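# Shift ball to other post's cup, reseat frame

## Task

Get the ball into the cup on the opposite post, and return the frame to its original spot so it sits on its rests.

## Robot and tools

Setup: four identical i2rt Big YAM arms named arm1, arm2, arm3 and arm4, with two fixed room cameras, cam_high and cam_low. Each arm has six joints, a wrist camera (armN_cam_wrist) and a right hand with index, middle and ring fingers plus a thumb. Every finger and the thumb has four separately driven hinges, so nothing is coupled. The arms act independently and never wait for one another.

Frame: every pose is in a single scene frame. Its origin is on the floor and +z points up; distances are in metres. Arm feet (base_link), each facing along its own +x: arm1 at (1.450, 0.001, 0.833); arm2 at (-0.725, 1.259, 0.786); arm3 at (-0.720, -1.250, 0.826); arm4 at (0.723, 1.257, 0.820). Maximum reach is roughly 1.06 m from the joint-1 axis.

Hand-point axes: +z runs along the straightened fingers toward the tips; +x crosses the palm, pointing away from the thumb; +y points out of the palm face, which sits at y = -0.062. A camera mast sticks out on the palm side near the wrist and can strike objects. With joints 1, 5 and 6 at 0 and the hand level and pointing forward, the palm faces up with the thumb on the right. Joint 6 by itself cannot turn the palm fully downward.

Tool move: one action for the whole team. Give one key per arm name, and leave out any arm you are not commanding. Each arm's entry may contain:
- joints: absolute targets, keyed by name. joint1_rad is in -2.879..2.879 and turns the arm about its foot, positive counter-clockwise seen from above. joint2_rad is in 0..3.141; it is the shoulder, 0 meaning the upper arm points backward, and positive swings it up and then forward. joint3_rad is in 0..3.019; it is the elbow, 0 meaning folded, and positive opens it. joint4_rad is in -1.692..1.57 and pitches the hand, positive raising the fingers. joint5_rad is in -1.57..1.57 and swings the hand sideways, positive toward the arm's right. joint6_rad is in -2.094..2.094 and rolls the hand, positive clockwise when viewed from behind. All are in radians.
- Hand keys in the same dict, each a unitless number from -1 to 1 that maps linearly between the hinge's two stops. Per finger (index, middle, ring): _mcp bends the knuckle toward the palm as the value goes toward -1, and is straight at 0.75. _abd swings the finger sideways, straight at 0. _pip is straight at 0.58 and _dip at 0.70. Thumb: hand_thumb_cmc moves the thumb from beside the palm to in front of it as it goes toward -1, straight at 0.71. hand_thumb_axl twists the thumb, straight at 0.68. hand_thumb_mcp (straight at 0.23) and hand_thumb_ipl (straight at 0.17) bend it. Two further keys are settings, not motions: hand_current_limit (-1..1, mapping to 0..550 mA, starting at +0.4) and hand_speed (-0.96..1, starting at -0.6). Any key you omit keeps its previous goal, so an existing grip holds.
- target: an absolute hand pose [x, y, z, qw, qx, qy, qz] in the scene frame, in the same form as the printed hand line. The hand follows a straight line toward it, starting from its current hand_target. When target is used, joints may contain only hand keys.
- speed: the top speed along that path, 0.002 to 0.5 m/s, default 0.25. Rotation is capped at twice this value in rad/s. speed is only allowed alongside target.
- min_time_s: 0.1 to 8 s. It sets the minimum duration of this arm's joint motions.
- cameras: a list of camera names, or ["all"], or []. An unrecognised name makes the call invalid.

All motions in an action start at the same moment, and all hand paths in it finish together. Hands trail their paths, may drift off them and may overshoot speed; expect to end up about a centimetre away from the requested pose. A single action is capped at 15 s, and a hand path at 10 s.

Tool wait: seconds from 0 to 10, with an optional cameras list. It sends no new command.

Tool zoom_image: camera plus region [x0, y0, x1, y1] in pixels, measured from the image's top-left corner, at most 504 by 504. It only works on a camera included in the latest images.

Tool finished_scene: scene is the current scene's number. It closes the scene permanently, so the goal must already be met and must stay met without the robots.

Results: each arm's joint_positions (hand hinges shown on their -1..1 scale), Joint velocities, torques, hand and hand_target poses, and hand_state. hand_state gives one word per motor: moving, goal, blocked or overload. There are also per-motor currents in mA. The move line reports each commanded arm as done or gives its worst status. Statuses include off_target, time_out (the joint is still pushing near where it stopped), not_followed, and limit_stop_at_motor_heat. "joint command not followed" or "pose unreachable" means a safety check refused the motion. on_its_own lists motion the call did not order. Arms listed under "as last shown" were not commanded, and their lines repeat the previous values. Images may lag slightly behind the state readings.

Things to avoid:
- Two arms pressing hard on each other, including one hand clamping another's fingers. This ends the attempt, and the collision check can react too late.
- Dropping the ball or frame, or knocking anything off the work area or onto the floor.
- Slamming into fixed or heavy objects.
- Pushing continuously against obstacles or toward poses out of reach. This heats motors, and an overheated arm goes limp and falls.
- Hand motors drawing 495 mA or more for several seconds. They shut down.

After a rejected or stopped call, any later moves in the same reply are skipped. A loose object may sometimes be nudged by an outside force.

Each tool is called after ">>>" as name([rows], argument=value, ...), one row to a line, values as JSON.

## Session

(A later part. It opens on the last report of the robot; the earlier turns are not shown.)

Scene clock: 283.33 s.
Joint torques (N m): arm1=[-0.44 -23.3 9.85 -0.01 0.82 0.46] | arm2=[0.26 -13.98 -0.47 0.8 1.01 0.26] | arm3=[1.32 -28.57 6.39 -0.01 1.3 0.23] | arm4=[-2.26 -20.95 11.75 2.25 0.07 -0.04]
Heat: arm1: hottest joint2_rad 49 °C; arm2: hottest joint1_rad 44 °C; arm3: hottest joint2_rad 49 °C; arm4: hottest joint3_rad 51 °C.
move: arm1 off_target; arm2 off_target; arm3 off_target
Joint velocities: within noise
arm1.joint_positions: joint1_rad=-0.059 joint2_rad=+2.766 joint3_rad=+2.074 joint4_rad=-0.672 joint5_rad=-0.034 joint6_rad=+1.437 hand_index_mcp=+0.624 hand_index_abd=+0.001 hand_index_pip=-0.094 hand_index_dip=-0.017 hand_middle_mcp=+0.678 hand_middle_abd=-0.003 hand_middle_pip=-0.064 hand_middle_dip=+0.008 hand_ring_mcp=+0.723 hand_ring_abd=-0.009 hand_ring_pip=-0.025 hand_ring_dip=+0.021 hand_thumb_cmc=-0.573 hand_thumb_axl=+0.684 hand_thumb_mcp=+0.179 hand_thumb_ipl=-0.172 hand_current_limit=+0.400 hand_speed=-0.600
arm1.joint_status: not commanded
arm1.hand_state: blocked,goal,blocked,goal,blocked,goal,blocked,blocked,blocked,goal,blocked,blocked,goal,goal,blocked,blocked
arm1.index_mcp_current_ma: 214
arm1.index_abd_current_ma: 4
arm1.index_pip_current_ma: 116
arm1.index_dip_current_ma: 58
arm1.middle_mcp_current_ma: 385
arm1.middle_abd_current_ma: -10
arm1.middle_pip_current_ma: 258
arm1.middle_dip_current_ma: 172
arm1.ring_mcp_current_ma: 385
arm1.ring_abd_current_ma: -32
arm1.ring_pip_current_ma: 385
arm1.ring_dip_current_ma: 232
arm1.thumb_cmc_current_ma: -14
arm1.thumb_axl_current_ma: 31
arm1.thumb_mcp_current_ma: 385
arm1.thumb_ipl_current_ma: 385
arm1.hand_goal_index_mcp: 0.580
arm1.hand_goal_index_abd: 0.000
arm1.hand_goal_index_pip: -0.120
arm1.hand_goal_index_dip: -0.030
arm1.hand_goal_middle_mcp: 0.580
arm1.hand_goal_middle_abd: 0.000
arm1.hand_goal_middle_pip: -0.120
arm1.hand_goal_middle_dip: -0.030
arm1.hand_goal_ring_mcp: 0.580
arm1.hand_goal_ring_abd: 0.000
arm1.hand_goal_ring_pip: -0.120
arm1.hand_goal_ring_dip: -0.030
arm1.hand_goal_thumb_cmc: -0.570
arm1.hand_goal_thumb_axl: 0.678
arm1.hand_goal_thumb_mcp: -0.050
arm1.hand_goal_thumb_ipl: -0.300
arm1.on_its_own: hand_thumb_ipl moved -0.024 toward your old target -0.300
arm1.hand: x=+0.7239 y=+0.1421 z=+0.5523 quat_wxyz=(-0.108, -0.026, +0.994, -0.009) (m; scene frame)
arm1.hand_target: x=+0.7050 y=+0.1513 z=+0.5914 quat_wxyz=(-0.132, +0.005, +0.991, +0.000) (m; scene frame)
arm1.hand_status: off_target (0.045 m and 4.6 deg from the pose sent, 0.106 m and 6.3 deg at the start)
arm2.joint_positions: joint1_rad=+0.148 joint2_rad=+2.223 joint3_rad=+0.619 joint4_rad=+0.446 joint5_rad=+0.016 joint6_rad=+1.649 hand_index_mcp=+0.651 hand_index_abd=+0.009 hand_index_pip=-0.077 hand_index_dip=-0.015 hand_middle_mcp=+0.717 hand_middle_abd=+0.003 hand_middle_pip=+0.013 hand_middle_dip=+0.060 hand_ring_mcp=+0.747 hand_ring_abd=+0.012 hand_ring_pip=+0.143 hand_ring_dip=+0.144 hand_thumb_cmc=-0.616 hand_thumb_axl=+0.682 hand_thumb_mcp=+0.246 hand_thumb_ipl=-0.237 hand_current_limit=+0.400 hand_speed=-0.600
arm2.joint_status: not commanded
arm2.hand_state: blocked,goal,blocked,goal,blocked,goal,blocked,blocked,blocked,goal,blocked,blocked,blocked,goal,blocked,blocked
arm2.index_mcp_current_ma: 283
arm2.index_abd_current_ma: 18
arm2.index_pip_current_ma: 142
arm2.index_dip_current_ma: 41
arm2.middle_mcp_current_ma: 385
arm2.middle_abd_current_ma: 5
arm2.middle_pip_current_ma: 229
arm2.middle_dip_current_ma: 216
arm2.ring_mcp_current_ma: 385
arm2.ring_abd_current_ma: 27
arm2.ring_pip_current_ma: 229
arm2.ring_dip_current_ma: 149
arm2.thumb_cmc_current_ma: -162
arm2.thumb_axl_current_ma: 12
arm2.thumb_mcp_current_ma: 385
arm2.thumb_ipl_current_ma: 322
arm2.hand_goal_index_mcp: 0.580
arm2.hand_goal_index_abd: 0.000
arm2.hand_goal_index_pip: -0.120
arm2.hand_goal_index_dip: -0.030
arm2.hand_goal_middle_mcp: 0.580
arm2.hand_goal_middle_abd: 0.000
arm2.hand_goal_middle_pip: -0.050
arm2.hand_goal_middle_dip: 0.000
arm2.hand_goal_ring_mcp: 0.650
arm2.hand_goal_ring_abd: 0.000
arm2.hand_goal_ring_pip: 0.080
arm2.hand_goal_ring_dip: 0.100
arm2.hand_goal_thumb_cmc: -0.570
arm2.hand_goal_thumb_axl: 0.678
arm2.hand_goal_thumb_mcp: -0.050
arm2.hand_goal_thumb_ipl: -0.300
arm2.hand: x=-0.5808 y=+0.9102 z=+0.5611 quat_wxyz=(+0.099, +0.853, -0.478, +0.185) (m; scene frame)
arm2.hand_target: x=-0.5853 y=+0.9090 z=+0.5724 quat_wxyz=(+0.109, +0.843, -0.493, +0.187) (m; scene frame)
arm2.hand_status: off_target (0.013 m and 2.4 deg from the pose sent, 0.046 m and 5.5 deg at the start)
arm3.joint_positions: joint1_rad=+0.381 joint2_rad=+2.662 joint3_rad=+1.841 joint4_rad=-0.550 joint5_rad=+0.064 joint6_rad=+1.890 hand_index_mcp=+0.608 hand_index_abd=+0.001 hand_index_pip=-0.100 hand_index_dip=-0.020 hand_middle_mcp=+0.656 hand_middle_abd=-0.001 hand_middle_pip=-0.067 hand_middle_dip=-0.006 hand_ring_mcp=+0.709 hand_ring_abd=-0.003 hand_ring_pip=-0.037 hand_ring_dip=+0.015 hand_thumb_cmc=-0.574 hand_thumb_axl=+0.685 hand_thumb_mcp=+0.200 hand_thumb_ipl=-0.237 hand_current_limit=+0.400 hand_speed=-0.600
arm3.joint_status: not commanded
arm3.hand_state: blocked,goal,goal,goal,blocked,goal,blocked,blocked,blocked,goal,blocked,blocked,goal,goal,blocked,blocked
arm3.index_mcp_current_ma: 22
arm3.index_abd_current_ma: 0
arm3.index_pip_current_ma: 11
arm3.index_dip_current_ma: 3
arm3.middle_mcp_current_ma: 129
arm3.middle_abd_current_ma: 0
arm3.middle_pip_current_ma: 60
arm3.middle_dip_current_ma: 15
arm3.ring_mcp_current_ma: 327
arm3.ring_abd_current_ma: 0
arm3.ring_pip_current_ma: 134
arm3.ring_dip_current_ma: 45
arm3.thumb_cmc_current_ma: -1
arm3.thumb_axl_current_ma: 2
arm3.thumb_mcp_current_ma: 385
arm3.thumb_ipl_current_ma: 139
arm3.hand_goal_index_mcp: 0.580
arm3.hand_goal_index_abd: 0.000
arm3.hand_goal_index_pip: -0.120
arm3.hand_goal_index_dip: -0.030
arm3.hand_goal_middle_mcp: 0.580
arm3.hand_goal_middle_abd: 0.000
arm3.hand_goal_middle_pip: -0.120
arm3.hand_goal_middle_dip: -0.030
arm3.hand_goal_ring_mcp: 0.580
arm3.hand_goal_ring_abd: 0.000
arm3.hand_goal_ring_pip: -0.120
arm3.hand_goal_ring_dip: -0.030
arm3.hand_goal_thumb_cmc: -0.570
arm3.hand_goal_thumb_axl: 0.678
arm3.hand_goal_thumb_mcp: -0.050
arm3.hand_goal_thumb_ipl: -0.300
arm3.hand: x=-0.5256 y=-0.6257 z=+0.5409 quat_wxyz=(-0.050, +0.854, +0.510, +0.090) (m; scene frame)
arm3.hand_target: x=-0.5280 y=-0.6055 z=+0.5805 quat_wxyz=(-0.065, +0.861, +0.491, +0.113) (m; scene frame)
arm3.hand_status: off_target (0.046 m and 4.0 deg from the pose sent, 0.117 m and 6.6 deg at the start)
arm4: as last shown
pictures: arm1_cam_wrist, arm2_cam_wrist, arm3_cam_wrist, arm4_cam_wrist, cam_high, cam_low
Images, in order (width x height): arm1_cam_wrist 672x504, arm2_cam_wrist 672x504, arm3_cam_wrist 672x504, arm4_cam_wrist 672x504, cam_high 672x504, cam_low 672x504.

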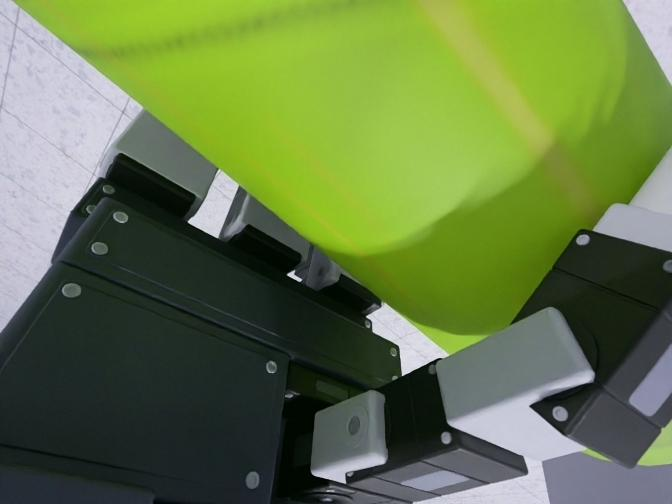

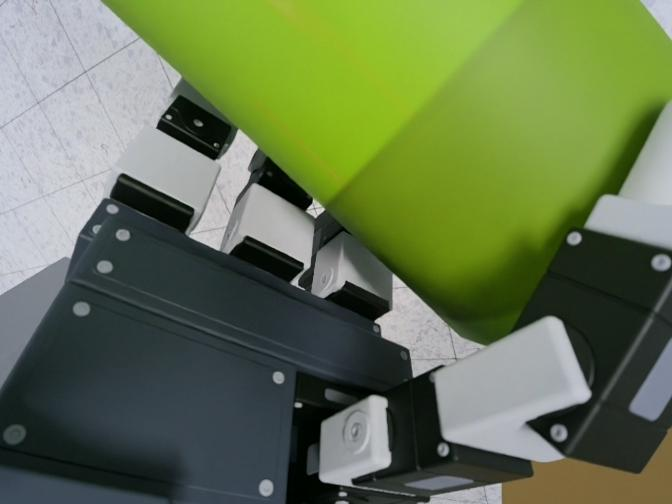

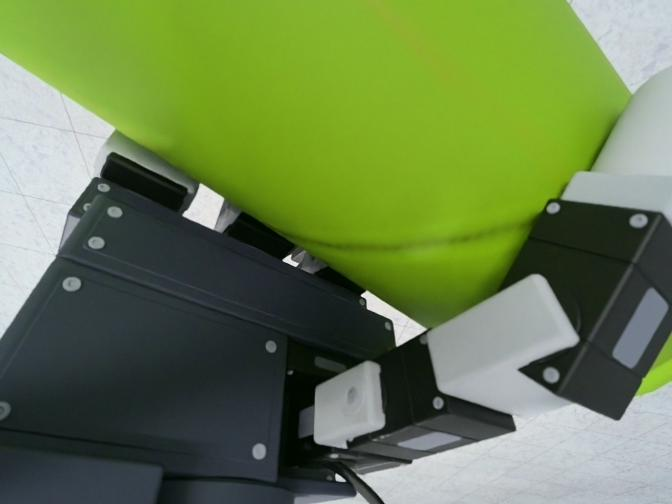

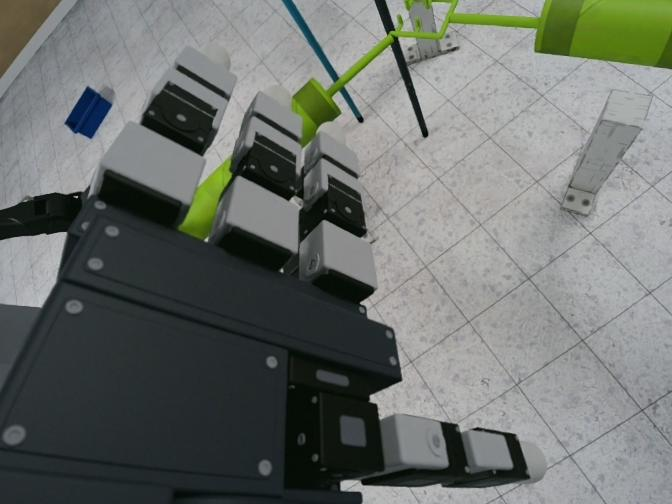

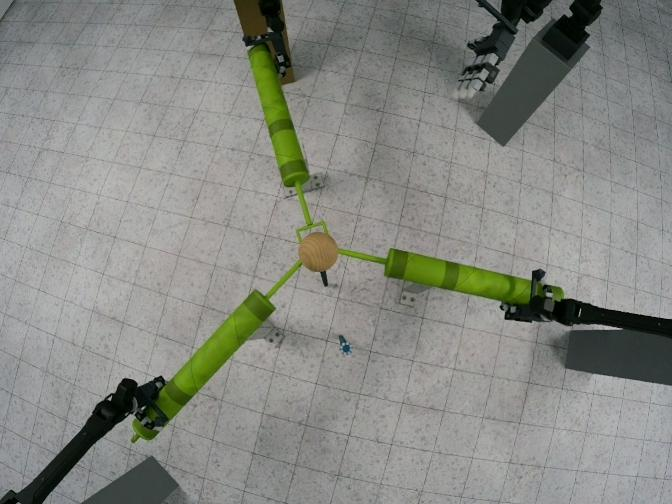

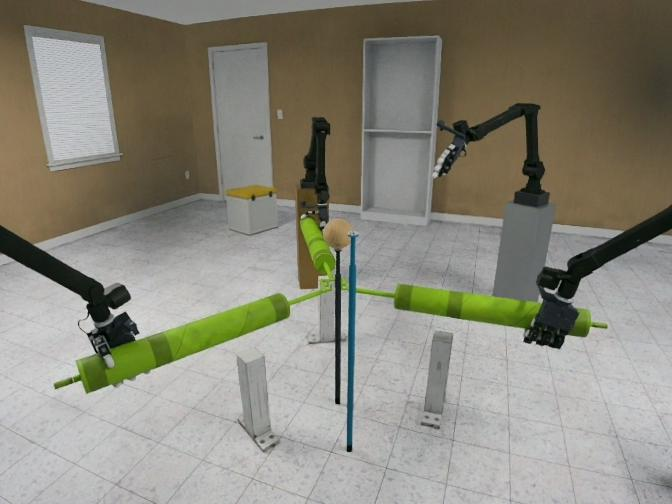

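>>> move(arm1={"target": [0.744, 0.073, 0.592, -0.1305, 0.006, 0.9914, 0.0008], "speed": 0.05}, arm2={"target": [-0.5464, 0.831, 0.573, 0.1093, 0.8424, -0.4933, 0.1867], "speed": 0.05}, arm3={"target": [-0.489, -0.6835, 0.582, -0.0646, 0.8615, 0.4904, 0.1134], "speed": 0.05}, arm4={"joints": {"joint4_rad": 0.2}}, cameras=["cam_high", "cam_low", "arm4_cam_wrist"])

>>> zoom_image(camera="cam_high", region=[270, 190, 410, 330])

>>> zoom_image(camera="cam_low", region=[290, 210, 410, 330])

>>> zoom_image(camera="arm4_cam_wrist", region=[320, 0, 520, 200])

Scene clock: 291.40 s.
Joint torques (N m): arm1=[-0.79 -23.18 6.37 0.9 1.04 0.42] | arm2=[-0.44 -13.8 3.25 0.8 0.66 0.15] | arm3=[-0.26 -25.52 4.37 1.02 0.75 0.02] | arm4=[-2.37 -21.01 11.86 3.56 0.13 -0.06]
Heat: arm1: hottest joint2_rad 50 °C; arm2: hottest joint1_rad 43 °C; arm3: hottest joint2_rad 51 °C; arm4: hottest joint3_rad 51 °C.
move: arm1 off_target; arm2 done; arm3 off_target; arm4 done
Joint velocities: within noise
arm1.joint_positions: joint1_rad=+0.055 joint2_rad=+2.673 joint3_rad=+1.883 joint4_rad=-0.572 joint5_rad=-0.011 joint6_rad=+1.547 hand_index_mcp=+0.626 hand_index_abd=+0.001 hand_index_pip=-0.094 hand_index_dip=-0.017 hand_middle_mcp=+0.678 hand_middle_abd=-0.003 hand_middle_pip=-0.064 hand_middle_dip=+0.008 hand_ring_mcp=+0.723 hand_ring_abd=-0.009 hand_ring_pip=-0.025 hand_ring_dip=+0.018 hand_thumb_cmc=-0.571 hand_thumb_axl=+0.683 hand_thumb_mcp=+0.179 hand_thumb_ipl=-0.184 hand_current_limit=+0.400 hand_speed=-0.600
arm1.joint_status: not commanded
arm1.hand_state: blocked,goal,blocked,goal,blocked,goal,blocked,blocked,blocked,goal,blocked,blocked,goal,goal,blocked,blocked
arm1.index_mcp_current_ma: 225
arm1.index_abd_current_ma: 4
arm1.index_pip_current_ma: 116
arm1.index_dip_current_ma: 58
arm1.middle_mcp_current_ma: 385
arm1.middle_abd_current_ma: -10
arm1.middle_pip_current_ma: 258
arm1.middle_dip_current_ma: 171
arm1.ring_mcp_current_ma: 385
arm1.ring_abd_current_ma: -32
arm1.ring_pip_current_ma: 385
arm1.ring_dip_current_ma: 220
arm1.thumb_cmc_current_ma: -4
arm1.thumb_axl_current_ma: 25
arm1.thumb_mcp_current_ma: 385
arm1.thumb_ipl_current_ma: 385
arm1.hand_goal_index_mcp: 0.580
arm1.hand_goal_index_abd: 0.000
arm1.hand_goal_index_pip: -0.120
arm1.hand_goal_index_dip: -0.030
arm1.hand_goal_middle_mcp: 0.580
arm1.hand_goal_middle_abd: 0.000
arm1.hand_goal_middle_pip: -0.120
arm1.hand_goal_middle_dip: -0.030
arm1.hand_goal_ring_mcp: 0.580
arm1.hand_goal_ring_abd: 0.000
arm1.hand_goal_ring_pip: -0.120
arm1.hand_goal_ring_dip: -0.030
arm1.hand_goal_thumb_cmc: -0.570
arm1.hand_goal_thumb_axl: 0.678
arm1.hand_goal_thumb_mcp: -0.050
arm1.hand_goal_thumb_ipl: -0.300
arm1.hand: x=+0.7556 y=+0.0628 z=+0.5600 quat_wxyz=(-0.108, -0.026, +0.994, -0.010) (m; scene frame)
arm1.hand_target: x=+0.7439 y=+0.0728 z=+0.5912 quat_wxyz=(-0.131, +0.006, +0.991, +0.000) (m; scene frame)
arm1.hand_status: off_target (0.036 m and 4.7 deg from the pose sent, 0.082 m and 4.6 deg at the start)
arm2.joint_positions: joint1_rad=+0.123 joint2_rad=+2.223 joint3_rad=+0.834 joint4_rad=+0.238 joint5_rad=+0.012 joint6_rad=+1.629 hand_index_mcp=+0.651 hand_index_abd=+0.009 hand_index_pip=-0.076 hand_index_dip=-0.013 hand_middle_mcp=+0.717 hand_middle_abd=+0.001 hand_middle_pip=+0.013 hand_middle_dip=+0.060 hand_ring_mcp=+0.745 hand_ring_abd=+0.008 hand_ring_pip=+0.143 hand_ring_dip=+0.141 hand_thumb_cmc=-0.612 hand_thumb_axl=+0.680 hand_thumb_mcp=+0.246 hand_thumb_ipl=-0.237 hand_current_limit=+0.400 hand_speed=-0.600
arm2.joint_status: not commanded
arm2.hand_state: blocked,goal,blocked,goal,blocked,goal,blocked,blocked,blocked,goal,blocked,blocked,blocked,goal,blocked,blocked
arm2.index_mcp_current_ma: 283
arm2.index_abd_current_ma: 18
arm2.index_pip_current_ma: 148
arm2.index_dip_current_ma: 48
arm2.middle_mcp_current_ma: 385
arm2.middle_abd_current_ma: 2
arm2.middle_pip_current_ma: 229
arm2.middle_dip_current_ma: 216
arm2.ring_mcp_current_ma: 385
arm2.ring_abd_current_ma: 15
arm2.ring_pip_current_ma: 229
arm2.ring_dip_current_ma: 138
arm2.thumb_cmc_current_ma: -142
arm2.thumb_axl_current_ma: 5
arm2.thumb_mcp_current_ma: 385
arm2.thumb_ipl_current_ma: 321
arm2.hand_goal_index_mcp: 0.580
arm2.hand_goal_index_abd: 0.000
arm2.hand_goal_index_pip: -0.120
arm2.hand_goal_index_dip: -0.030
arm2.hand_goal_middle_mcp: 0.580
arm2.hand_goal_middle_abd: 0.000
arm2.hand_goal_middle_pip: -0.050
arm2.hand_goal_middle_dip: 0.000
arm2.hand_goal_ring_mcp: 0.650
arm2.hand_goal_ring_abd: 0.000
arm2.hand_goal_ring_pip: 0.080
arm2.hand_goal_ring_dip: 0.100
arm2.hand_goal_thumb_cmc: -0.570
arm2.hand_goal_thumb_axl: 0.678
arm2.hand_goal_thumb_mcp: -0.050
arm2.hand_goal_thumb_ipl: -0.300
arm2.hand: x=-0.5412 y=+0.8367 z=+0.5689 quat_wxyz=(+0.103, +0.851, -0.480, +0.187) (m; scene frame)
arm2.hand_target: x=-0.5465 y=+0.8312 z=+0.5729 quat_wxyz=(+0.109, +0.843, -0.493, +0.187) (m; scene frame)
arm2.hand_status: done (0.009 m and 2.0 deg from the pose sent, 0.087 m and 2.4 deg at the start)
arm3.joint_positions: joint1_rad=+0.318 joint2_rad=+2.529 joint3_rad=+1.551 joint4_rad=-0.387 joint5_rad=+0.057 joint6_rad=+1.831 hand_index_mcp=+0.608 hand_index_abd=+0.001 hand_index_pip=-0.100 hand_index_dip=-0.020 hand_middle_mcp=+0.657 hand_middle_abd=-0.002 hand_middle_pip=-0.064 hand_middle_dip=-0.006 hand_ring_mcp=+0.709 hand_ring_abd=-0.003 hand_ring_pip=-0.028 hand_ring_dip=+0.015 hand_thumb_cmc=-0.584 hand_thumb_axl=+0.681 hand_thumb_mcp=+0.200 hand_thumb_ipl=-0.241 hand_current_limit=+0.400 hand_speed=-0.600
arm3.joint_status: not commanded
arm3.hand_state: blocked,goal,goal,goal,blocked,goal,blocked,blocked,blocked,goal,blocked,blocked,goal,goal,blocked,blocked
arm3.index_mcp_current_ma: 22
arm3.index_abd_current_ma: 0
arm3.index_pip_current_ma: 11
arm3.index_dip_current_ma: 3
arm3.middle_mcp_current_ma: 131
arm3.middle_abd_current_ma: 0
arm3.middle_pip_current_ma: 67
arm3.middle_dip_current_ma: 15
arm3.ring_mcp_current_ma: 327
arm3.ring_abd_current_ma: 0
arm3.ring_pip_current_ma: 163
arm3.ring_dip_current_ma: 45
arm3.thumb_cmc_current_ma: -6
arm3.thumb_axl_current_ma: 0
arm3.thumb_mcp_current_ma: 385
arm3.thumb_ipl_current_ma: 123
arm3.hand_goal_index_mcp: 0.580
arm3.hand_goal_index_abd: 0.000
arm3.hand_goal_index_pip: -0.120
arm3.hand_goal_index_dip: -0.030
arm3.hand_goal_middle_mcp: 0.580
arm3.hand_goal_middle_abd: 0.000
arm3.hand_goal_middle_pip: -0.120
arm3.hand_goal_middle_dip: -0.030
arm3.hand_goal_ring_mcp: 0.580
arm3.hand_goal_ring_abd: 0.000
arm3.hand_goal_ring_pip: -0.120
arm3.hand_goal_ring_dip: -0.030
arm3.hand_goal_thumb_cmc: -0.570
arm3.hand_goal_thumb_axl: 0.678
arm3.hand_goal_thumb_mcp: -0.050
arm3.hand_goal_thumb_ipl: -0.300
arm3.hand: x=-0.4989 y=-0.6969 z=+0.5527 quat_wxyz=(-0.049, +0.854, +0.509, +0.093) (m; scene frame)
arm3.hand_target: x=-0.4890 y=-0.6839 z=+0.5811 quat_wxyz=(-0.065, +0.862, +0.491, +0.113) (m; scene frame)
arm3.hand_status: off_target (0.034 m and 3.7 deg from the pose sent, 0.080 m and 4.0 deg at the start)
arm4.joint_positions: joint1_rad=-0.210 joint2_rad=+1.842 joint3_rad=+1.495 joint4_rad=+0.180 joint5_rad=-0.377 joint6_rad=+0.967 hand_index_mcp=+0.762 hand_index_abd=+0.002 hand_index_pip=+0.577 hand_index_dip=+0.696 hand_middle_mcp=+0.762 hand_middle_abd=+0.002 hand_middle_pip=+0.577 hand_middle_dip=+0.696 hand_ring_mcp=+0.762 hand_ring_abd=+0.002 hand_ring_pip=+0.577 hand_ring_dip=+0.696 hand_thumb_cmc=+0.722 hand_thumb_axl=+0.677 hand_thumb_mcp=+0.226 hand_thumb_ipl=+0.168 hand_current_limit=+0.400 hand_speed=-0.600
arm4.joint_status: all done
arm4.hand_state: goal,goal,goal,goal,goal,goal,goal,goal,goal,goal,goal,goal,goal,goal,goal,goal
arm4.index_mcp_current_ma: 15
arm4.index_abd_current_ma: 2
arm4.index_pip_current_ma: 1
arm4.index_dip_current_ma: 0
arm4.middle_mcp_current_ma: 15
arm4.middle_abd_current_ma: 2
arm4.middle_pip_current_ma: 1
arm4.middle_dip_current_ma: 0
arm4.ring_mcp_current_ma: 17
arm4.ring_abd_current_ma: 2
arm4.ring_pip_current_ma: 1
arm4.ring_dip_current_ma: 0
arm4.thumb_cmc_current_ma: 15
arm4.thumb_axl_current_ma: -1
arm4.thumb_mcp_current_ma: 0
arm4.thumb_ipl_current_ma: 0
arm4.hand_goal_index_mcp: 0.754
arm4.hand_goal_index_abd: 0.000
arm4.hand_goal_index_pip: 0.576
arm4.hand_goal_index_dip: 0.696
arm4.hand_goal_middle_mcp: 0.754
arm4.hand_goal_middle_abd: 0.000
arm4.hand_goal_middle_pip: 0.576
arm4.hand_goal_middle_dip: 0.696
arm4.hand_goal_ring_mcp: 0.754
arm4.hand_goal_ring_abd: 0.000
arm4.hand_goal_ring_pip: 0.576
arm4.hand_goal_ring_dip: 0.696
arm4.hand_goal_thumb_cmc: 0.714
arm4.hand_goal_thumb_axl: 0.678
arm4.hand_goal_thumb_mcp: 0.226
arm4.hand_goal_thumb_ipl: 0.168
arm4.hand: x=+0.1618 y=+0.6620 z=+1.1452 quat_wxyz=(+0.611, +0.588, -0.487, +0.209) (m; scene frame)
arm4.hand_target: x=+0.1629 y=+0.6608 z=+1.1768 quat_wxyz=(+0.632, +0.576, -0.473, +0.212) (m; scene frame)
arm4.hand_status: not commanded
pictures: arm4_cam_wrist, cam_high, cam_low
Images, in order (width x height): arm4_cam_wrist 672x504, cam_high 672x504, cam_low 672x504.

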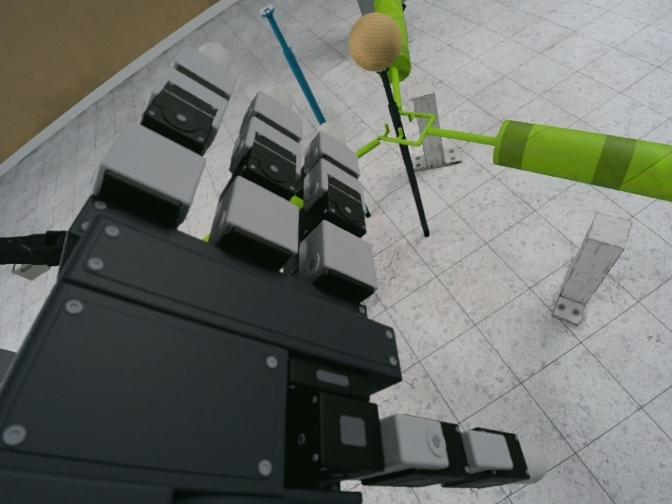

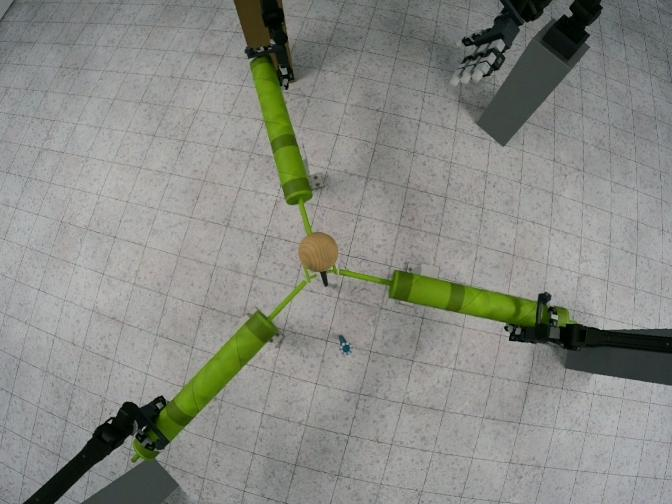

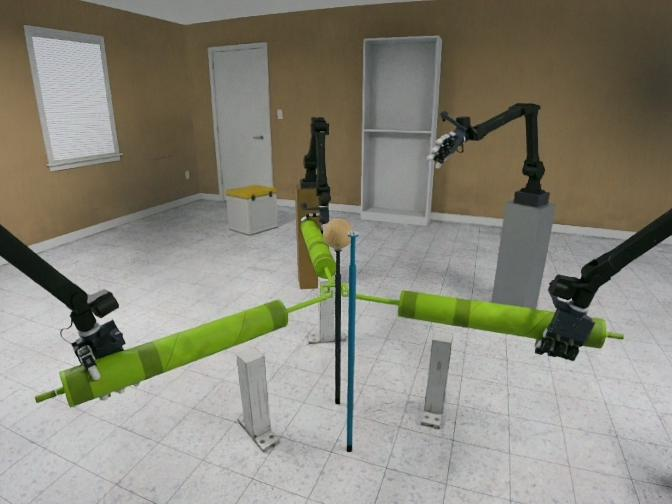

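Scaled by 3.600 from the camera's 672x504 image, which has a finer 960x720 frame.

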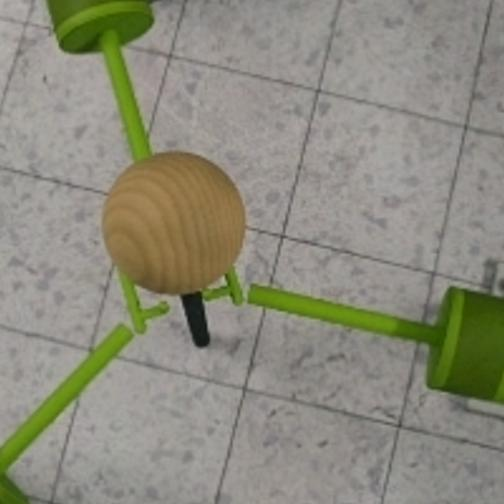

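Scaled by 4.200 from the camera's 672x504 image, which has a finer 960x720 frame.

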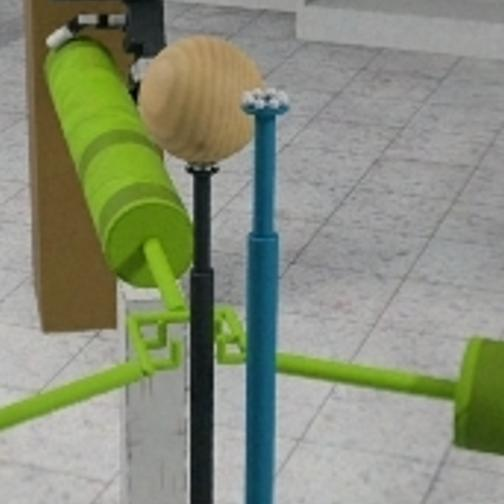

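Scaled by 2.520 from the camera's 672x504 image, which has a finer 960x720 frame.

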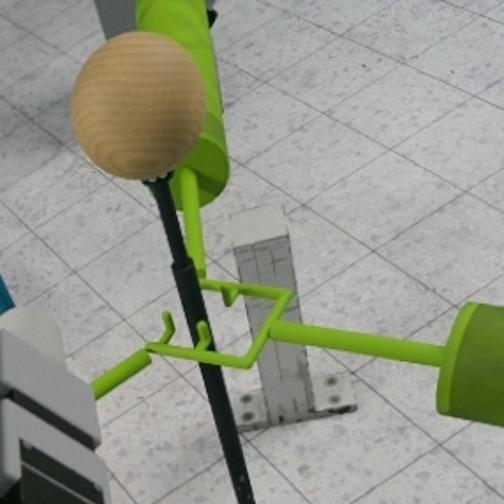

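>>> move(arm1={"target": [0.752, 0.072, 0.768, -0.1305, 0.006, 0.9914, 0.0008], "speed": 0.08}, arm2={"target": [-0.538, 0.830, 0.741, 0.1093, 0.8424, -0.4933, 0.1867], "speed": 0.08}, arm3={"target": [-0.481, -0.6845, 0.752, -0.0646, 0.8615, 0.4904, 0.1134], "speed": 0.08}, cameras=["cam_high", "cam_low", "arm4_cam_wrist"])

>>> zoom_image(camera="cam_high", region=[270, 190, 410, 330])

>>> zoom_image(camera="cam_low", region=[290, 190, 410, 310])

>>> zoom_image(camera="arm4_cam_wrist", region=[320, 0, 520, 200])

Scene clock: 298.73 s.
Joint torques (N m): arm1=[-0.32 -22.48 8.36 0.47 1.05 0.43] | arm2=[0.5 -13.68 7.98 0.35 0.91 0.29] | arm3=[-0.67 -24.59 7.84 0.32 0.8 -0.09] | arm4=[-2.26 -20.95 11.85 3.58 0.13 -0.06]
Heat: arm1: hottest joint2_rad 50 °C; arm2: hottest joint1_rad 43 °C; arm3: hottest joint2_rad 51 °C; arm4: hottest joint3_rad 52 °C.
move: arm1 off_target; arm2 off_target; arm3 off_target
Joint velocities: within noise
arm1.joint_positions: joint1_rad=+0.055 joint2_rad=+2.361 joint3_rad=+1.781 joint4_rad=-0.786 joint5_rad=-0.010 joint6_rad=+1.550 hand_index_mcp=+0.626 hand_index_abd=+0.001 hand_index_pip=-0.094 hand_index_dip=-0.017 hand_middle_mcp=+0.678 hand_middle_abd=-0.001 hand_middle_pip=-0.064 hand_middle_dip=+0.006 hand_ring_mcp=+0.726 hand_ring_abd=-0.008 hand_ring_pip=-0.025 hand_ring_dip=+0.015 hand_thumb_cmc=-0.574 hand_thumb_axl=+0.682 hand_thumb_mcp=+0.179 hand_thumb_ipl=-0.184 hand_current_limit=+0.400 hand_speed=-0.600
arm1.joint_status: not commanded
arm1.hand_state: blocked,goal,blocked,goal,blocked,goal,blocked,blocked,blocked,goal,blocked,blocked,goal,goal,blocked,blocked
arm1.index_mcp_current_ma: 225
arm1.index_abd_current_ma: 4
arm1.index_pip_current_ma: 116
arm1.index_dip_current_ma: 58
arm1.middle_mcp_current_ma: 385
arm1.middle_abd_current_ma: -2
arm1.middle_pip_current_ma: 258
arm1.middle_dip_current_ma: 163
arm1.ring_mcp_current_ma: 385
arm1.ring_abd_current_ma: -29
arm1.ring_pip_current_ma: 385
arm1.ring_dip_current_ma: 208
arm1.thumb_cmc_current_ma: -17
arm1.thumb_axl_current_ma: 18
arm1.thumb_mcp_current_ma: 385
arm1.thumb_ipl_current_ma: 385
arm1.hand_goal_index_mcp: 0.580
arm1.hand_goal_index_abd: 0.000
arm1.hand_goal_index_pip: -0.120
arm1.hand_goal_index_dip: -0.030
arm1.hand_goal_middle_mcp: 0.580
arm1.hand_goal_middle_abd: 0.000
arm1.hand_goal_middle_pip: -0.120
arm1.hand_goal_middle_dip: -0.030
arm1.hand_goal_ring_mcp: 0.580
arm1.hand_goal_ring_abd: 0.000
arm1.hand_goal_ring_pip: -0.120
arm1.hand_goal_ring_dip: -0.030
arm1.hand_goal_thumb_cmc: -0.570
arm1.hand_goal_thumb_axl: 0.678
arm1.hand_goal_thumb_mcp: -0.050
arm1.hand_goal_thumb_ipl: -0.300
arm1.hand: x=+0.7590 y=+0.0644 z=+0.7296 quat_wxyz=(-0.106, -0.025, +0.994, -0.010) (m; scene frame)
arm1.hand_target: x=+0.7521 y=+0.0719 z=+0.7670 quat_wxyz=(-0.131, +0.006, +0.991, +0.000) (m; scene frame)
arm1.hand_status: off_target (0.040 m and 4.7 deg from the pose sent, 0.208 m and 4.7 deg at the start)
arm2.joint_positions: joint1_rad=+0.123 joint2_rad=+1.778 joint3_rad=+0.800 joint4_rad=-0.199 joint5_rad=+0.009 joint6_rad=+1.626 hand_index_mcp=+0.652 hand_index_abd=+0.009 hand_index_pip=-0.073 hand_index_dip=-0.013 hand_middle_mcp=+0.717 hand_middle_abd=-0.001 hand_middle_pip=+0.013 hand_middle_dip=+0.044 hand_ring_mcp=+0.733 hand_ring_abd=+0.002 hand_ring_pip=+0.141 hand_ring_dip=+0.125 hand_thumb_cmc=-0.586 hand_thumb_axl=+0.679 hand_thumb_mcp=+0.246 hand_thumb_ipl=-0.237 hand_current_limit=+0.400 hand_speed=-0.600
arm2.joint_status: not commanded
arm2.hand_state: blocked,goal,blocked,goal,blocked,goal,blocked,blocked,blocked,goal,blocked,blocked,goal,goal,blocked,blocked
arm2.index_mcp_current_ma: 289
arm2.index_abd_current_ma: 19
arm2.index_pip_current_ma: 160
arm2.index_dip_current_ma: 49
arm2.middle_mcp_current_ma: 385
arm2.middle_abd_current_ma: -1
arm2.middle_pip_current_ma: 229
arm2.middle_dip_current_ma: 148
arm2.ring_mcp_current_ma: 341
arm2.ring_abd_current_ma: 2
arm2.ring_pip_current_ma: 220
arm2.ring_dip_current_ma: 75
arm2.thumb_cmc_current_ma: -46
arm2.thumb_axl_current_ma: 2
arm2.thumb_mcp_current_ma: 385
arm2.thumb_ipl_current_ma: 321
arm2.hand_goal_index_mcp: 0.580
arm2.hand_goal_index_abd: 0.000
arm2.hand_goal_index_pip: -0.120
arm2.hand_goal_index_dip: -0.030
arm2.hand_goal_middle_mcp: 0.580
arm2.hand_goal_middle_abd: 0.000
arm2.hand_goal_middle_pip: -0.050
arm2.hand_goal_middle_dip: 0.000
arm2.hand_goal_ring_mcp: 0.650
arm2.hand_goal_ring_abd: 0.000
arm2.hand_goal_ring_pip: 0.080
arm2.hand_goal_ring_dip: 0.100
arm2.hand_goal_thumb_cmc: -0.570
arm2.hand_goal_thumb_axl: 0.678
arm2.hand_goal_thumb_mcp: -0.050
arm2.hand_goal_thumb_ipl: -0.300
arm2.hand: x=-0.5408 y=+0.8394 z=+0.7228 quat_wxyz=(+0.096, +0.854, -0.480, +0.176) (m; scene frame)
arm2.hand_target: x=-0.5380 y=+0.8302 z=+0.7407 quat_wxyz=(+0.109, +0.843, -0.493, +0.187) (m; scene frame)
arm2.hand_status: off_target (0.021 m and 2.8 deg from the pose sent, 0.172 m and 2.0 deg at the start)
arm3.joint_positions: joint1_rad=+0.310 joint2_rad=+2.212 joint3_rad=+1.483 joint4_rad=-0.643 joint5_rad=+0.052 joint6_rad=+1.828 hand_index_mcp=+0.608 hand_index_abd=+0.003 hand_index_pip=-0.096 hand_index_dip=-0.017 hand_middle_mcp=+0.657 hand_middle_abd=-0.002 hand_middle_pip=-0.060 hand_middle_dip=-0.006 hand_ring_mcp=+0.709 hand_ring_abd=-0.002 hand_ring_pip=-0.024 hand_ring_dip=+0.015 hand_thumb_cmc=-0.575 hand_thumb_axl=+0.680 hand_thumb_mcp=+0.197 hand_thumb_ipl=-0.250 hand_current_limit=+0.400 hand_speed=-0.600
arm3.joint_status: not commanded
arm3.hand_state: blocked,goal,blocked,goal,blocked,goal,blocked,blocked,blocked,goal,blocked,blocked,goal,goal,blocked,blocked
arm3.index_mcp_current_ma: 22
arm3.index_abd_current_ma: 0
arm3.index_pip_current_ma: 15
arm3.index_dip_current_ma: 5
arm3.middle_mcp_current_ma: 131
arm3.middle_abd_current_ma: 0
arm3.middle_pip_current_ma: 75
arm3.middle_dip_current_ma: 15
arm3.ring_mcp_current_ma: 327
arm3.ring_abd_current_ma: 0
arm3.ring_pip_current_ma: 174
arm3.ring_dip_current_ma: 46
arm3.thumb_cmc_current_ma: -1
arm3.thumb_axl_current_ma: 0
arm3.thumb_mcp_current_ma: 385
arm3.thumb_ipl_current_ma: 93
arm3.hand_goal_index_mcp: 0.580
arm3.hand_goal_index_abd: 0.000
arm3.hand_goal_index_pip: -0.120
arm3.hand_goal_index_dip: -0.030
arm3.hand_goal_middle_mcp: 0.580
arm3.hand_goal_middle_abd: 0.000
arm3.hand_goal_middle_pip: -0.120
arm3.hand_goal_middle_dip: -0.030
arm3.hand_goal_ring_mcp: 0.580
arm3.hand_goal_ring_abd: 0.000
arm3.hand_goal_ring_pip: -0.120
arm3.hand_goal_ring_dip: -0.030
arm3.hand_goal_thumb_cmc: -0.570
arm3.hand_goal_thumb_axl: 0.678
arm3.hand_goal_thumb_mcp: -0.050
arm3.hand_goal_thumb_ipl: -0.300
arm3.hand: x=-0.4958 y=-0.6953 z=+0.7153 quat_wxyz=(-0.048, +0.856, +0.507, +0.089) (m; scene frame)
arm3.hand_target: x=-0.4811 y=-0.6852 z=+0.7512 quat_wxyz=(-0.065, +0.862, +0.490, +0.113) (m; scene frame)
arm3.hand_status: off_target (0.041 m and 4.0 deg from the pose sent, 0.200 m and 3.7 deg at the start)
arm4: as last shown
pictures: arm4_cam_wrist, cam_high, cam_low
Images, in order (width x height): arm4_cam_wrist 672x504, cam_high 672x504, cam_low 672x504.

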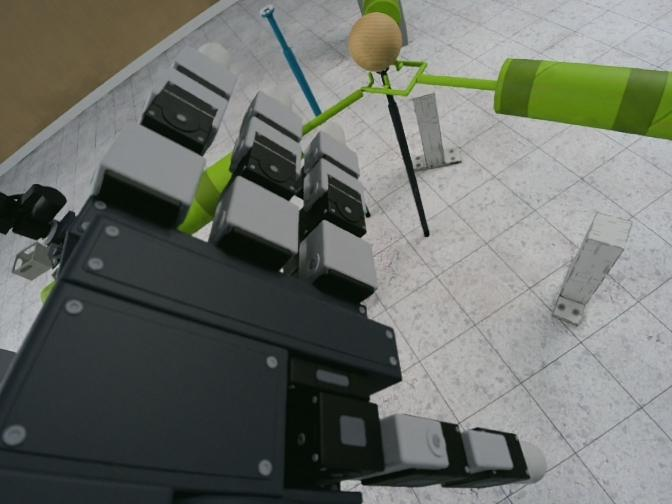

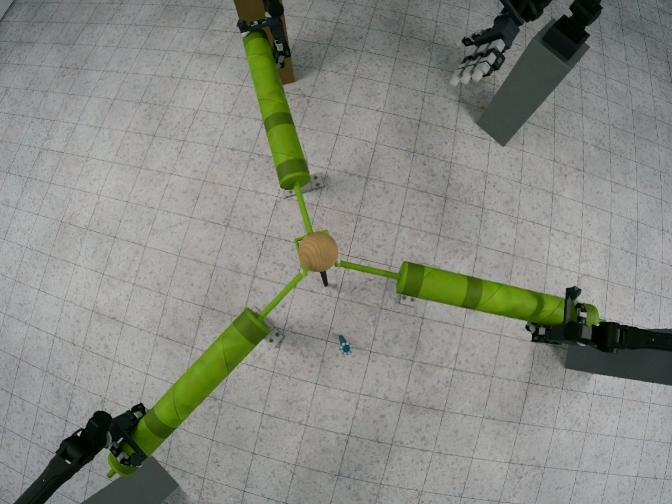

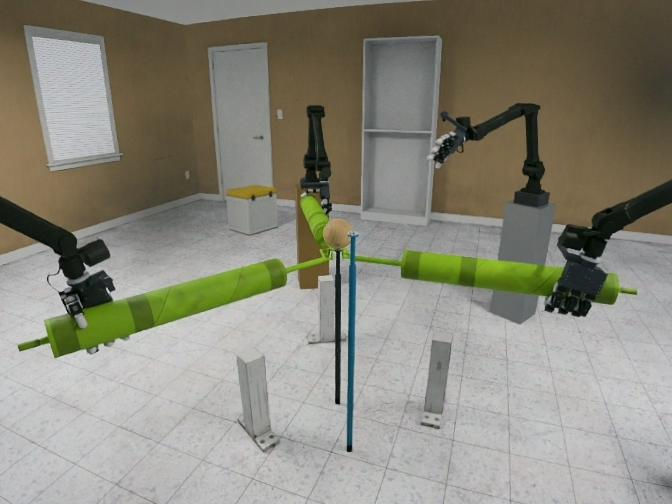

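Scaled by 3.600 from the camera's 672x504 image, which has a finer 960x720 frame.

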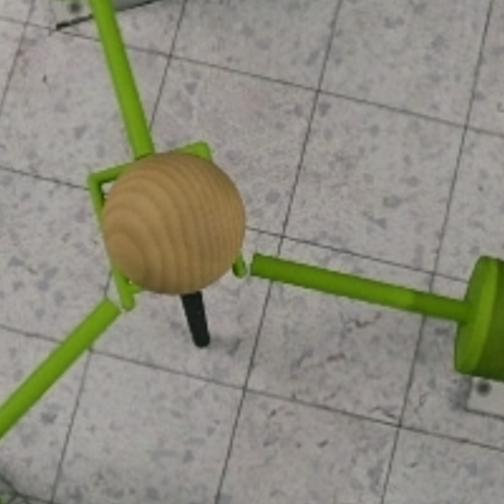

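Scaled by 4.200 from the camera's 672x504 image, which has a finer 960x720 frame.

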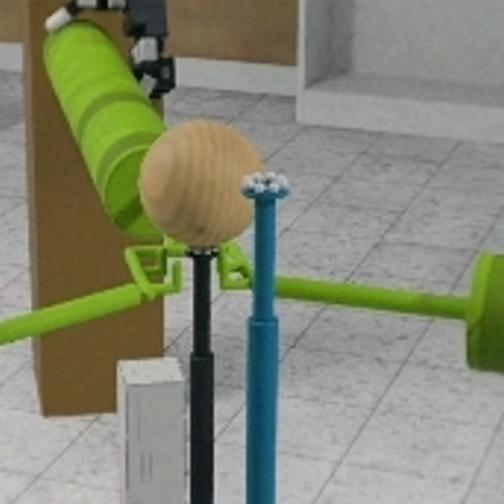

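Scaled by 2.520 from the camera's 672x504 image, which has a finer 960x720 frame.

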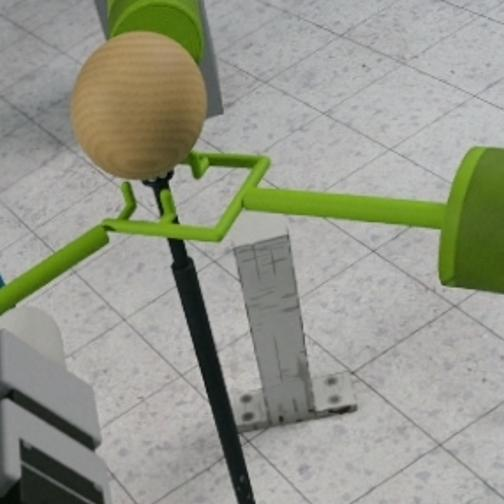

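>>> move(arm1={"target": [0.756, 0.074, 0.828, -0.1305, 0.006, 0.9914, 0.0008], "speed": 0.04}, arm2={"target": [-0.534, 0.832, 0.801, 0.1093, 0.8424, -0.4933, 0.1867], "speed": 0.04}, arm3={"target": [-0.477, -0.6825, 0.812, -0.0646, 0.8615, 0.4904, 0.1134], "speed": 0.04}, cameras=["cam_high", "cam_low", "arm4_cam_wrist"])

>>> zoom_image(camera="cam_high", region=[270, 190, 410, 330])

>>> zoom_image(camera="cam_low", region=[290, 170, 410, 290])

>>> zoom_image(camera="arm4_cam_wrist", region=[320, 0, 480, 160])

Scene clock: 305.00 s.
Joint torques (N m): arm1=[-0.67 -22.89 9.76 -0.06 1.03 0.42] | arm2=[0.85 -13.68 9.94 -0.03 0.98 0.38] | arm3=[-1.14 -24.88 10.61 -0.72 0.9 -0.02] | arm4=[-2.26 -21.13 11.85 3.56 0.13 -0.06]
Heat: arm1: hottest joint2_rad 49 °C; arm2: hottest joint1_rad 43 °C; arm3: hottest joint2_rad 51 °C; arm4: hottest joint3_rad 52 °C.
move: arm1 off_target; arm2 off_target; arm3 off_target
Joint velocities: within noise
arm1.joint_positions: joint1_rad=+0.055 joint2_rad=+2.283 joint3_rad=+1.781 joint4_rad=-0.871 joint5_rad=-0.010 joint6_rad=+1.550 hand_index_mcp=+0.626 hand_index_abd=+0.001 hand_index_pip=-0.092 hand_index_dip=-0.016 hand_middle_mcp=+0.678 hand_middle_abd=-0.001 hand_middle_pip=-0.064 hand_middle_dip=+0.006 hand_ring_mcp=+0.726 hand_ring_abd=-0.008 hand_ring_pip=-0.025 hand_ring_dip=+0.015 hand_thumb_cmc=-0.571 hand_thumb_axl=+0.682 hand_thumb_mcp=+0.179 hand_thumb_ipl=-0.187 hand_current_limit=+0.400 hand_speed=-0.600
arm1.joint_status: not commanded
arm1.hand_state: blocked,goal,blocked,goal,blocked,goal,blocked,blocked,blocked,goal,blocked,blocked,goal,goal,blocked,blocked
arm1.index_mcp_current_ma: 225
arm1.index_abd_current_ma: 3
arm1.index_pip_current_ma: 122
arm1.index_dip_current_ma: 60
arm1.middle_mcp_current_ma: 385
arm1.middle_abd_current_ma: -4
arm1.middle_pip_current_ma: 258
arm1.middle_dip_current_ma: 163
arm1.ring_mcp_current_ma: 385
arm1.ring_abd_current_ma: -29
arm1.ring_pip_current_ma: 385
arm1.ring_dip_current_ma: 204
arm1.thumb_cmc_current_ma: -3
arm1.thumb_axl_current_ma: 18
arm1.thumb_mcp_current_ma: 385
arm1.thumb_ipl_current_ma: 385
arm1.hand_goal_index_mcp: 0.580
arm1.hand_goal_index_abd: 0.000
arm1.hand_goal_index_pip: -0.120
arm1.hand_goal_index_dip: -0.030
arm1.hand_goal_middle_mcp: 0.580
arm1.hand_goal_middle_abd: 0.000
arm1.hand_goal_middle_pip: -0.120
arm1.hand_goal_middle_dip: -0.030
arm1.hand_goal_ring_mcp: 0.580
arm1.hand_goal_ring_abd: 0.000
arm1.hand_goal_ring_pip: -0.120
arm1.hand_goal_ring_dip: -0.030
arm1.hand_goal_thumb_cmc: -0.570
arm1.hand_goal_thumb_axl: 0.678
arm1.hand_goal_thumb_mcp: -0.050
arm1.hand_goal_thumb_ipl: -0.300
arm1.hand: x=+0.7638 y=+0.0650 z=+0.7791 quat_wxyz=(-0.103, -0.025, +0.994, -0.009) (m; scene frame)
arm1.hand_target: x=+0.7565 y=+0.0739 z=+0.8266 quat_wxyz=(-0.131, +0.006, +0.991, +0.000) (m; scene frame)
arm1.hand_status: off_target (0.050 m and 4.9 deg from the pose sent, 0.099 m and 4.7 deg at the start)
arm2.joint_positions: joint1_rad=+0.127 joint2_rad=+1.652 joint3_rad=+0.835 joint4_rad=-0.366 joint5_rad=+0.010 joint6_rad=+1.626 hand_index_mcp=+0.653 hand_index_abd=+0.002 hand_index_pip=-0.072 hand_index_dip=-0.012 hand_middle_mcp=+0.716 hand_middle_abd=-0.001 hand_middle_pip=+0.013 hand_middle_dip=+0.044 hand_ring_mcp=+0.731 hand_ring_abd=-0.002 hand_ring_pip=+0.141 hand_ring_dip=+0.125 hand_thumb_cmc=-0.587 hand_thumb_axl=+0.678 hand_thumb_mcp=+0.246 hand_thumb_ipl=-0.239 hand_current_limit=+0.400 hand_speed=-0.600
arm2.joint_status: not commanded
arm2.hand_state: blocked,goal,blocked,goal,blocked,goal,blocked,blocked,blocked,goal,blocked,blocked,goal,goal,blocked,blocked
arm2.index_mcp_current_ma: 293
arm2.index_abd_current_ma: 4
arm2.index_pip_current_ma: 164
arm2.index_dip_current_ma: 50
arm2.middle_mcp_current_ma: 385
arm2.middle_abd_current_ma: -2
arm2.middle_pip_current_ma: 229
arm2.middle_dip_current_ma: 148
arm2.ring_mcp_current_ma: 331
arm2.ring_abd_current_ma: -3
arm2.ring_pip_current_ma: 220
arm2.ring_dip_current_ma: 75
arm2.thumb_cmc_current_ma: -48
arm2.thumb_axl_current_ma: 0
arm2.thumb_mcp_current_ma: 385
arm2.thumb_ipl_current_ma: 313
arm2.hand_goal_index_mcp: 0.580
arm2.hand_goal_index_abd: 0.000
arm2.hand_goal_index_pip: -0.120
arm2.hand_goal_index_dip: -0.030
arm2.hand_goal_middle_mcp: 0.580
arm2.hand_goal_middle_abd: 0.000
arm2.hand_goal_middle_pip: -0.050
arm2.hand_goal_middle_dip: 0.000
arm2.hand_goal_ring_mcp: 0.650
arm2.hand_goal_ring_abd: 0.000
arm2.hand_goal_ring_pip: 0.080
arm2.hand_goal_ring_dip: 0.100
arm2.hand_goal_thumb_cmc: -0.570
arm2.hand_goal_thumb_axl: 0.678
arm2.hand_goal_thumb_mcp: -0.050
arm2.hand_goal_thumb_ipl: -0.300
arm2.hand: x=-0.5388 y=+0.8403 z=+0.7761 quat_wxyz=(+0.095, +0.856, -0.478, +0.173) (m; scene frame)
arm2.hand_target: x=-0.5342 y=+0.8323 z=+0.8003 quat_wxyz=(+0.109, +0.843, -0.493, +0.187) (m; scene frame)
arm2.hand_status: off_target (0.027 m and 3.2 deg from the pose sent, 0.079 m and 2.8 deg at the start)
arm3.joint_positions: joint1_rad=+0.303 joint2_rad=+2.130 joint3_rad=+1.492 joint4_rad=-0.742 joint5_rad=+0.049 joint6_rad=+1.812 hand_index_mcp=+0.614 hand_index_abd=+0.003 hand_index_pip=-0.096 hand_index_dip=-0.017 hand_middle_mcp=+0.659 hand_middle_abd=-0.004 hand_middle_pip=-0.059 hand_middle_dip=-0.005 hand_ring_mcp=+0.709 hand_ring_abd=-0.010 hand_ring_pip=-0.024 hand_ring_dip=+0.015 hand_thumb_cmc=-0.572 hand_thumb_axl=+0.680 hand_thumb_mcp=+0.191 hand_thumb_ipl=-0.253 hand_current_limit=+0.400 hand_speed=-0.600
arm3.joint_status: not commanded
arm3.hand_state: blocked,goal,blocked,goal,blocked,goal,blocked,blocked,blocked,goal,blocked,blocked,goal,goal,blocked,blocked
arm3.index_mcp_current_ma: 31
arm3.index_abd_current_ma: 0
arm3.index_pip_current_ma: 15
arm3.index_dip_current_ma: 5
arm3.middle_mcp_current_ma: 139
arm3.middle_abd_current_ma: -1
arm3.middle_pip_current_ma: 79
arm3.middle_dip_current_ma: 16
arm3.ring_mcp_current_ma: 327
arm3.ring_abd_current_ma: -2
arm3.ring_pip_current_ma: 174
arm3.ring_dip_current_ma: 46
arm3.thumb_cmc_current_ma: 0
arm3.thumb_axl_current_ma: 0
arm3.thumb_mcp_current_ma: 385
arm3.thumb_ipl_current_ma: 81
arm3.hand_goal_index_mcp: 0.580
arm3.hand_goal_index_abd: 0.000
arm3.hand_goal_index_pip: -0.120
arm3.hand_goal_index_dip: -0.030
arm3.hand_goal_middle_mcp: 0.580
arm3.hand_goal_middle_abd: 0.000
arm3.hand_goal_middle_pip: -0.120
arm3.hand_goal_middle_dip: -0.030
arm3.hand_goal_ring_mcp: 0.580
arm3.hand_goal_ring_abd: 0.000
arm3.hand_goal_ring_pip: -0.120
arm3.hand_goal_ring_dip: -0.030
arm3.hand_goal_thumb_cmc: -0.570
arm3.hand_goal_thumb_axl: 0.678
arm3.hand_goal_thumb_mcp: -0.050
arm3.hand_goal_thumb_ipl: -0.300
arm3.hand: x=-0.4920 y=-0.6977 z=+0.7641 quat_wxyz=(-0.045, +0.854, +0.511, +0.085) (m; scene frame)
arm3.hand_target: x=-0.4773 y=-0.6839 z=+0.8112 quat_wxyz=(-0.065, +0.862, +0.490, +0.114) (m; scene frame)
arm3.hand_status: off_target (0.052 m and 4.7 deg from the pose sent, 0.099 m and 4.0 deg at the start)
arm4: as last shown
pictures: arm4_cam_wrist, cam_high, cam_low
Images, in order (width x height): arm4_cam_wrist 672x504, cam_high 672x504, cam_low 672x504.

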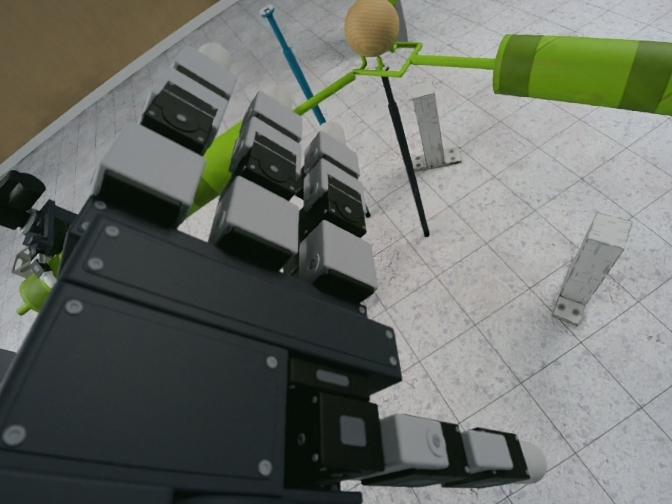

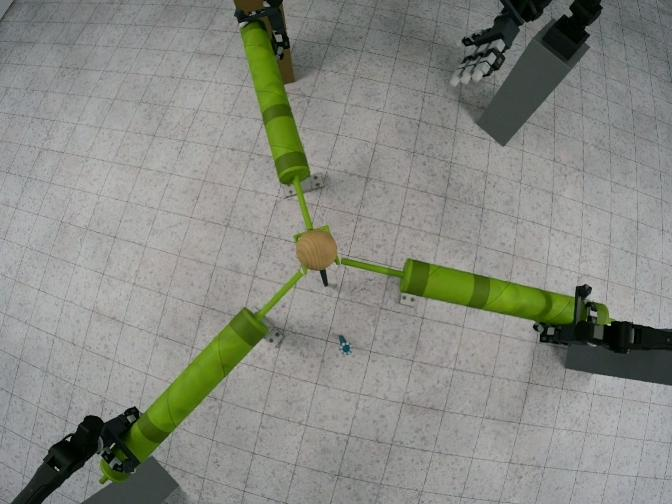

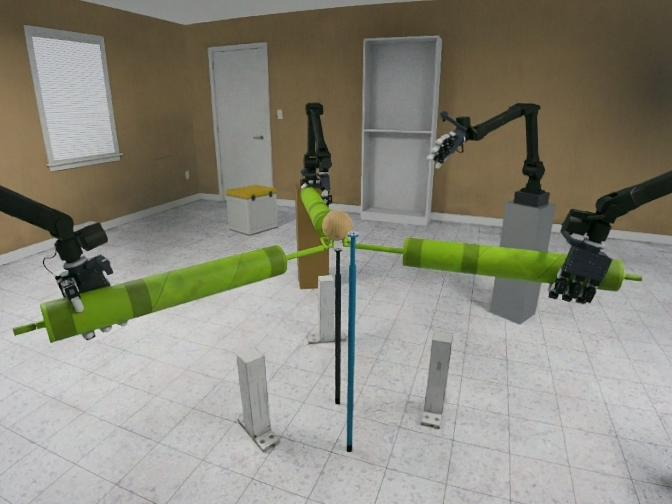

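Scaled by 3.600 from the camera's 672x504 image, which has a finer 960x720 frame.

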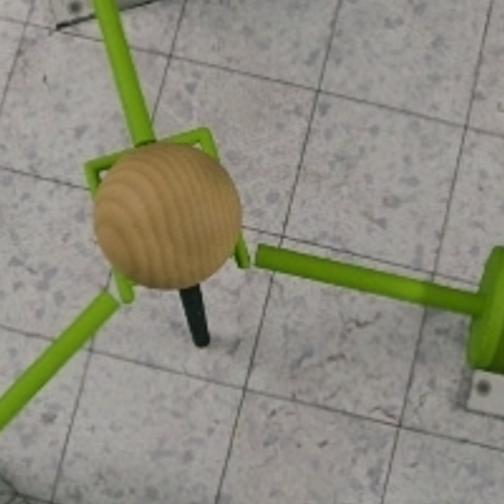

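Scaled by 4.200 from the camera's 672x504 image, which has a finer 960x720 frame.

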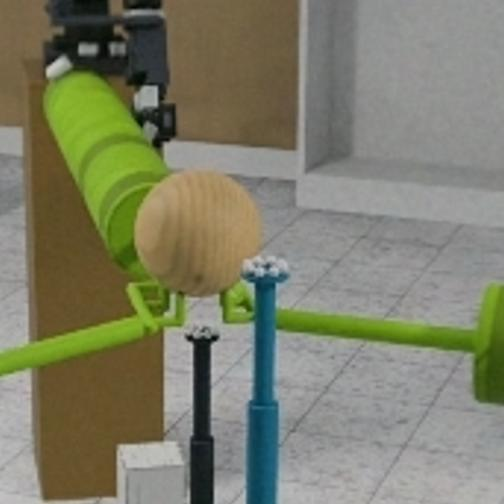

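Scaled by 3.150 from the camera's 672x504 image, which has a finer 960x720 frame.

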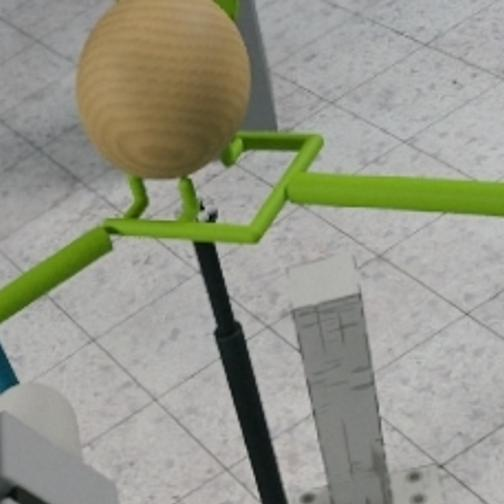

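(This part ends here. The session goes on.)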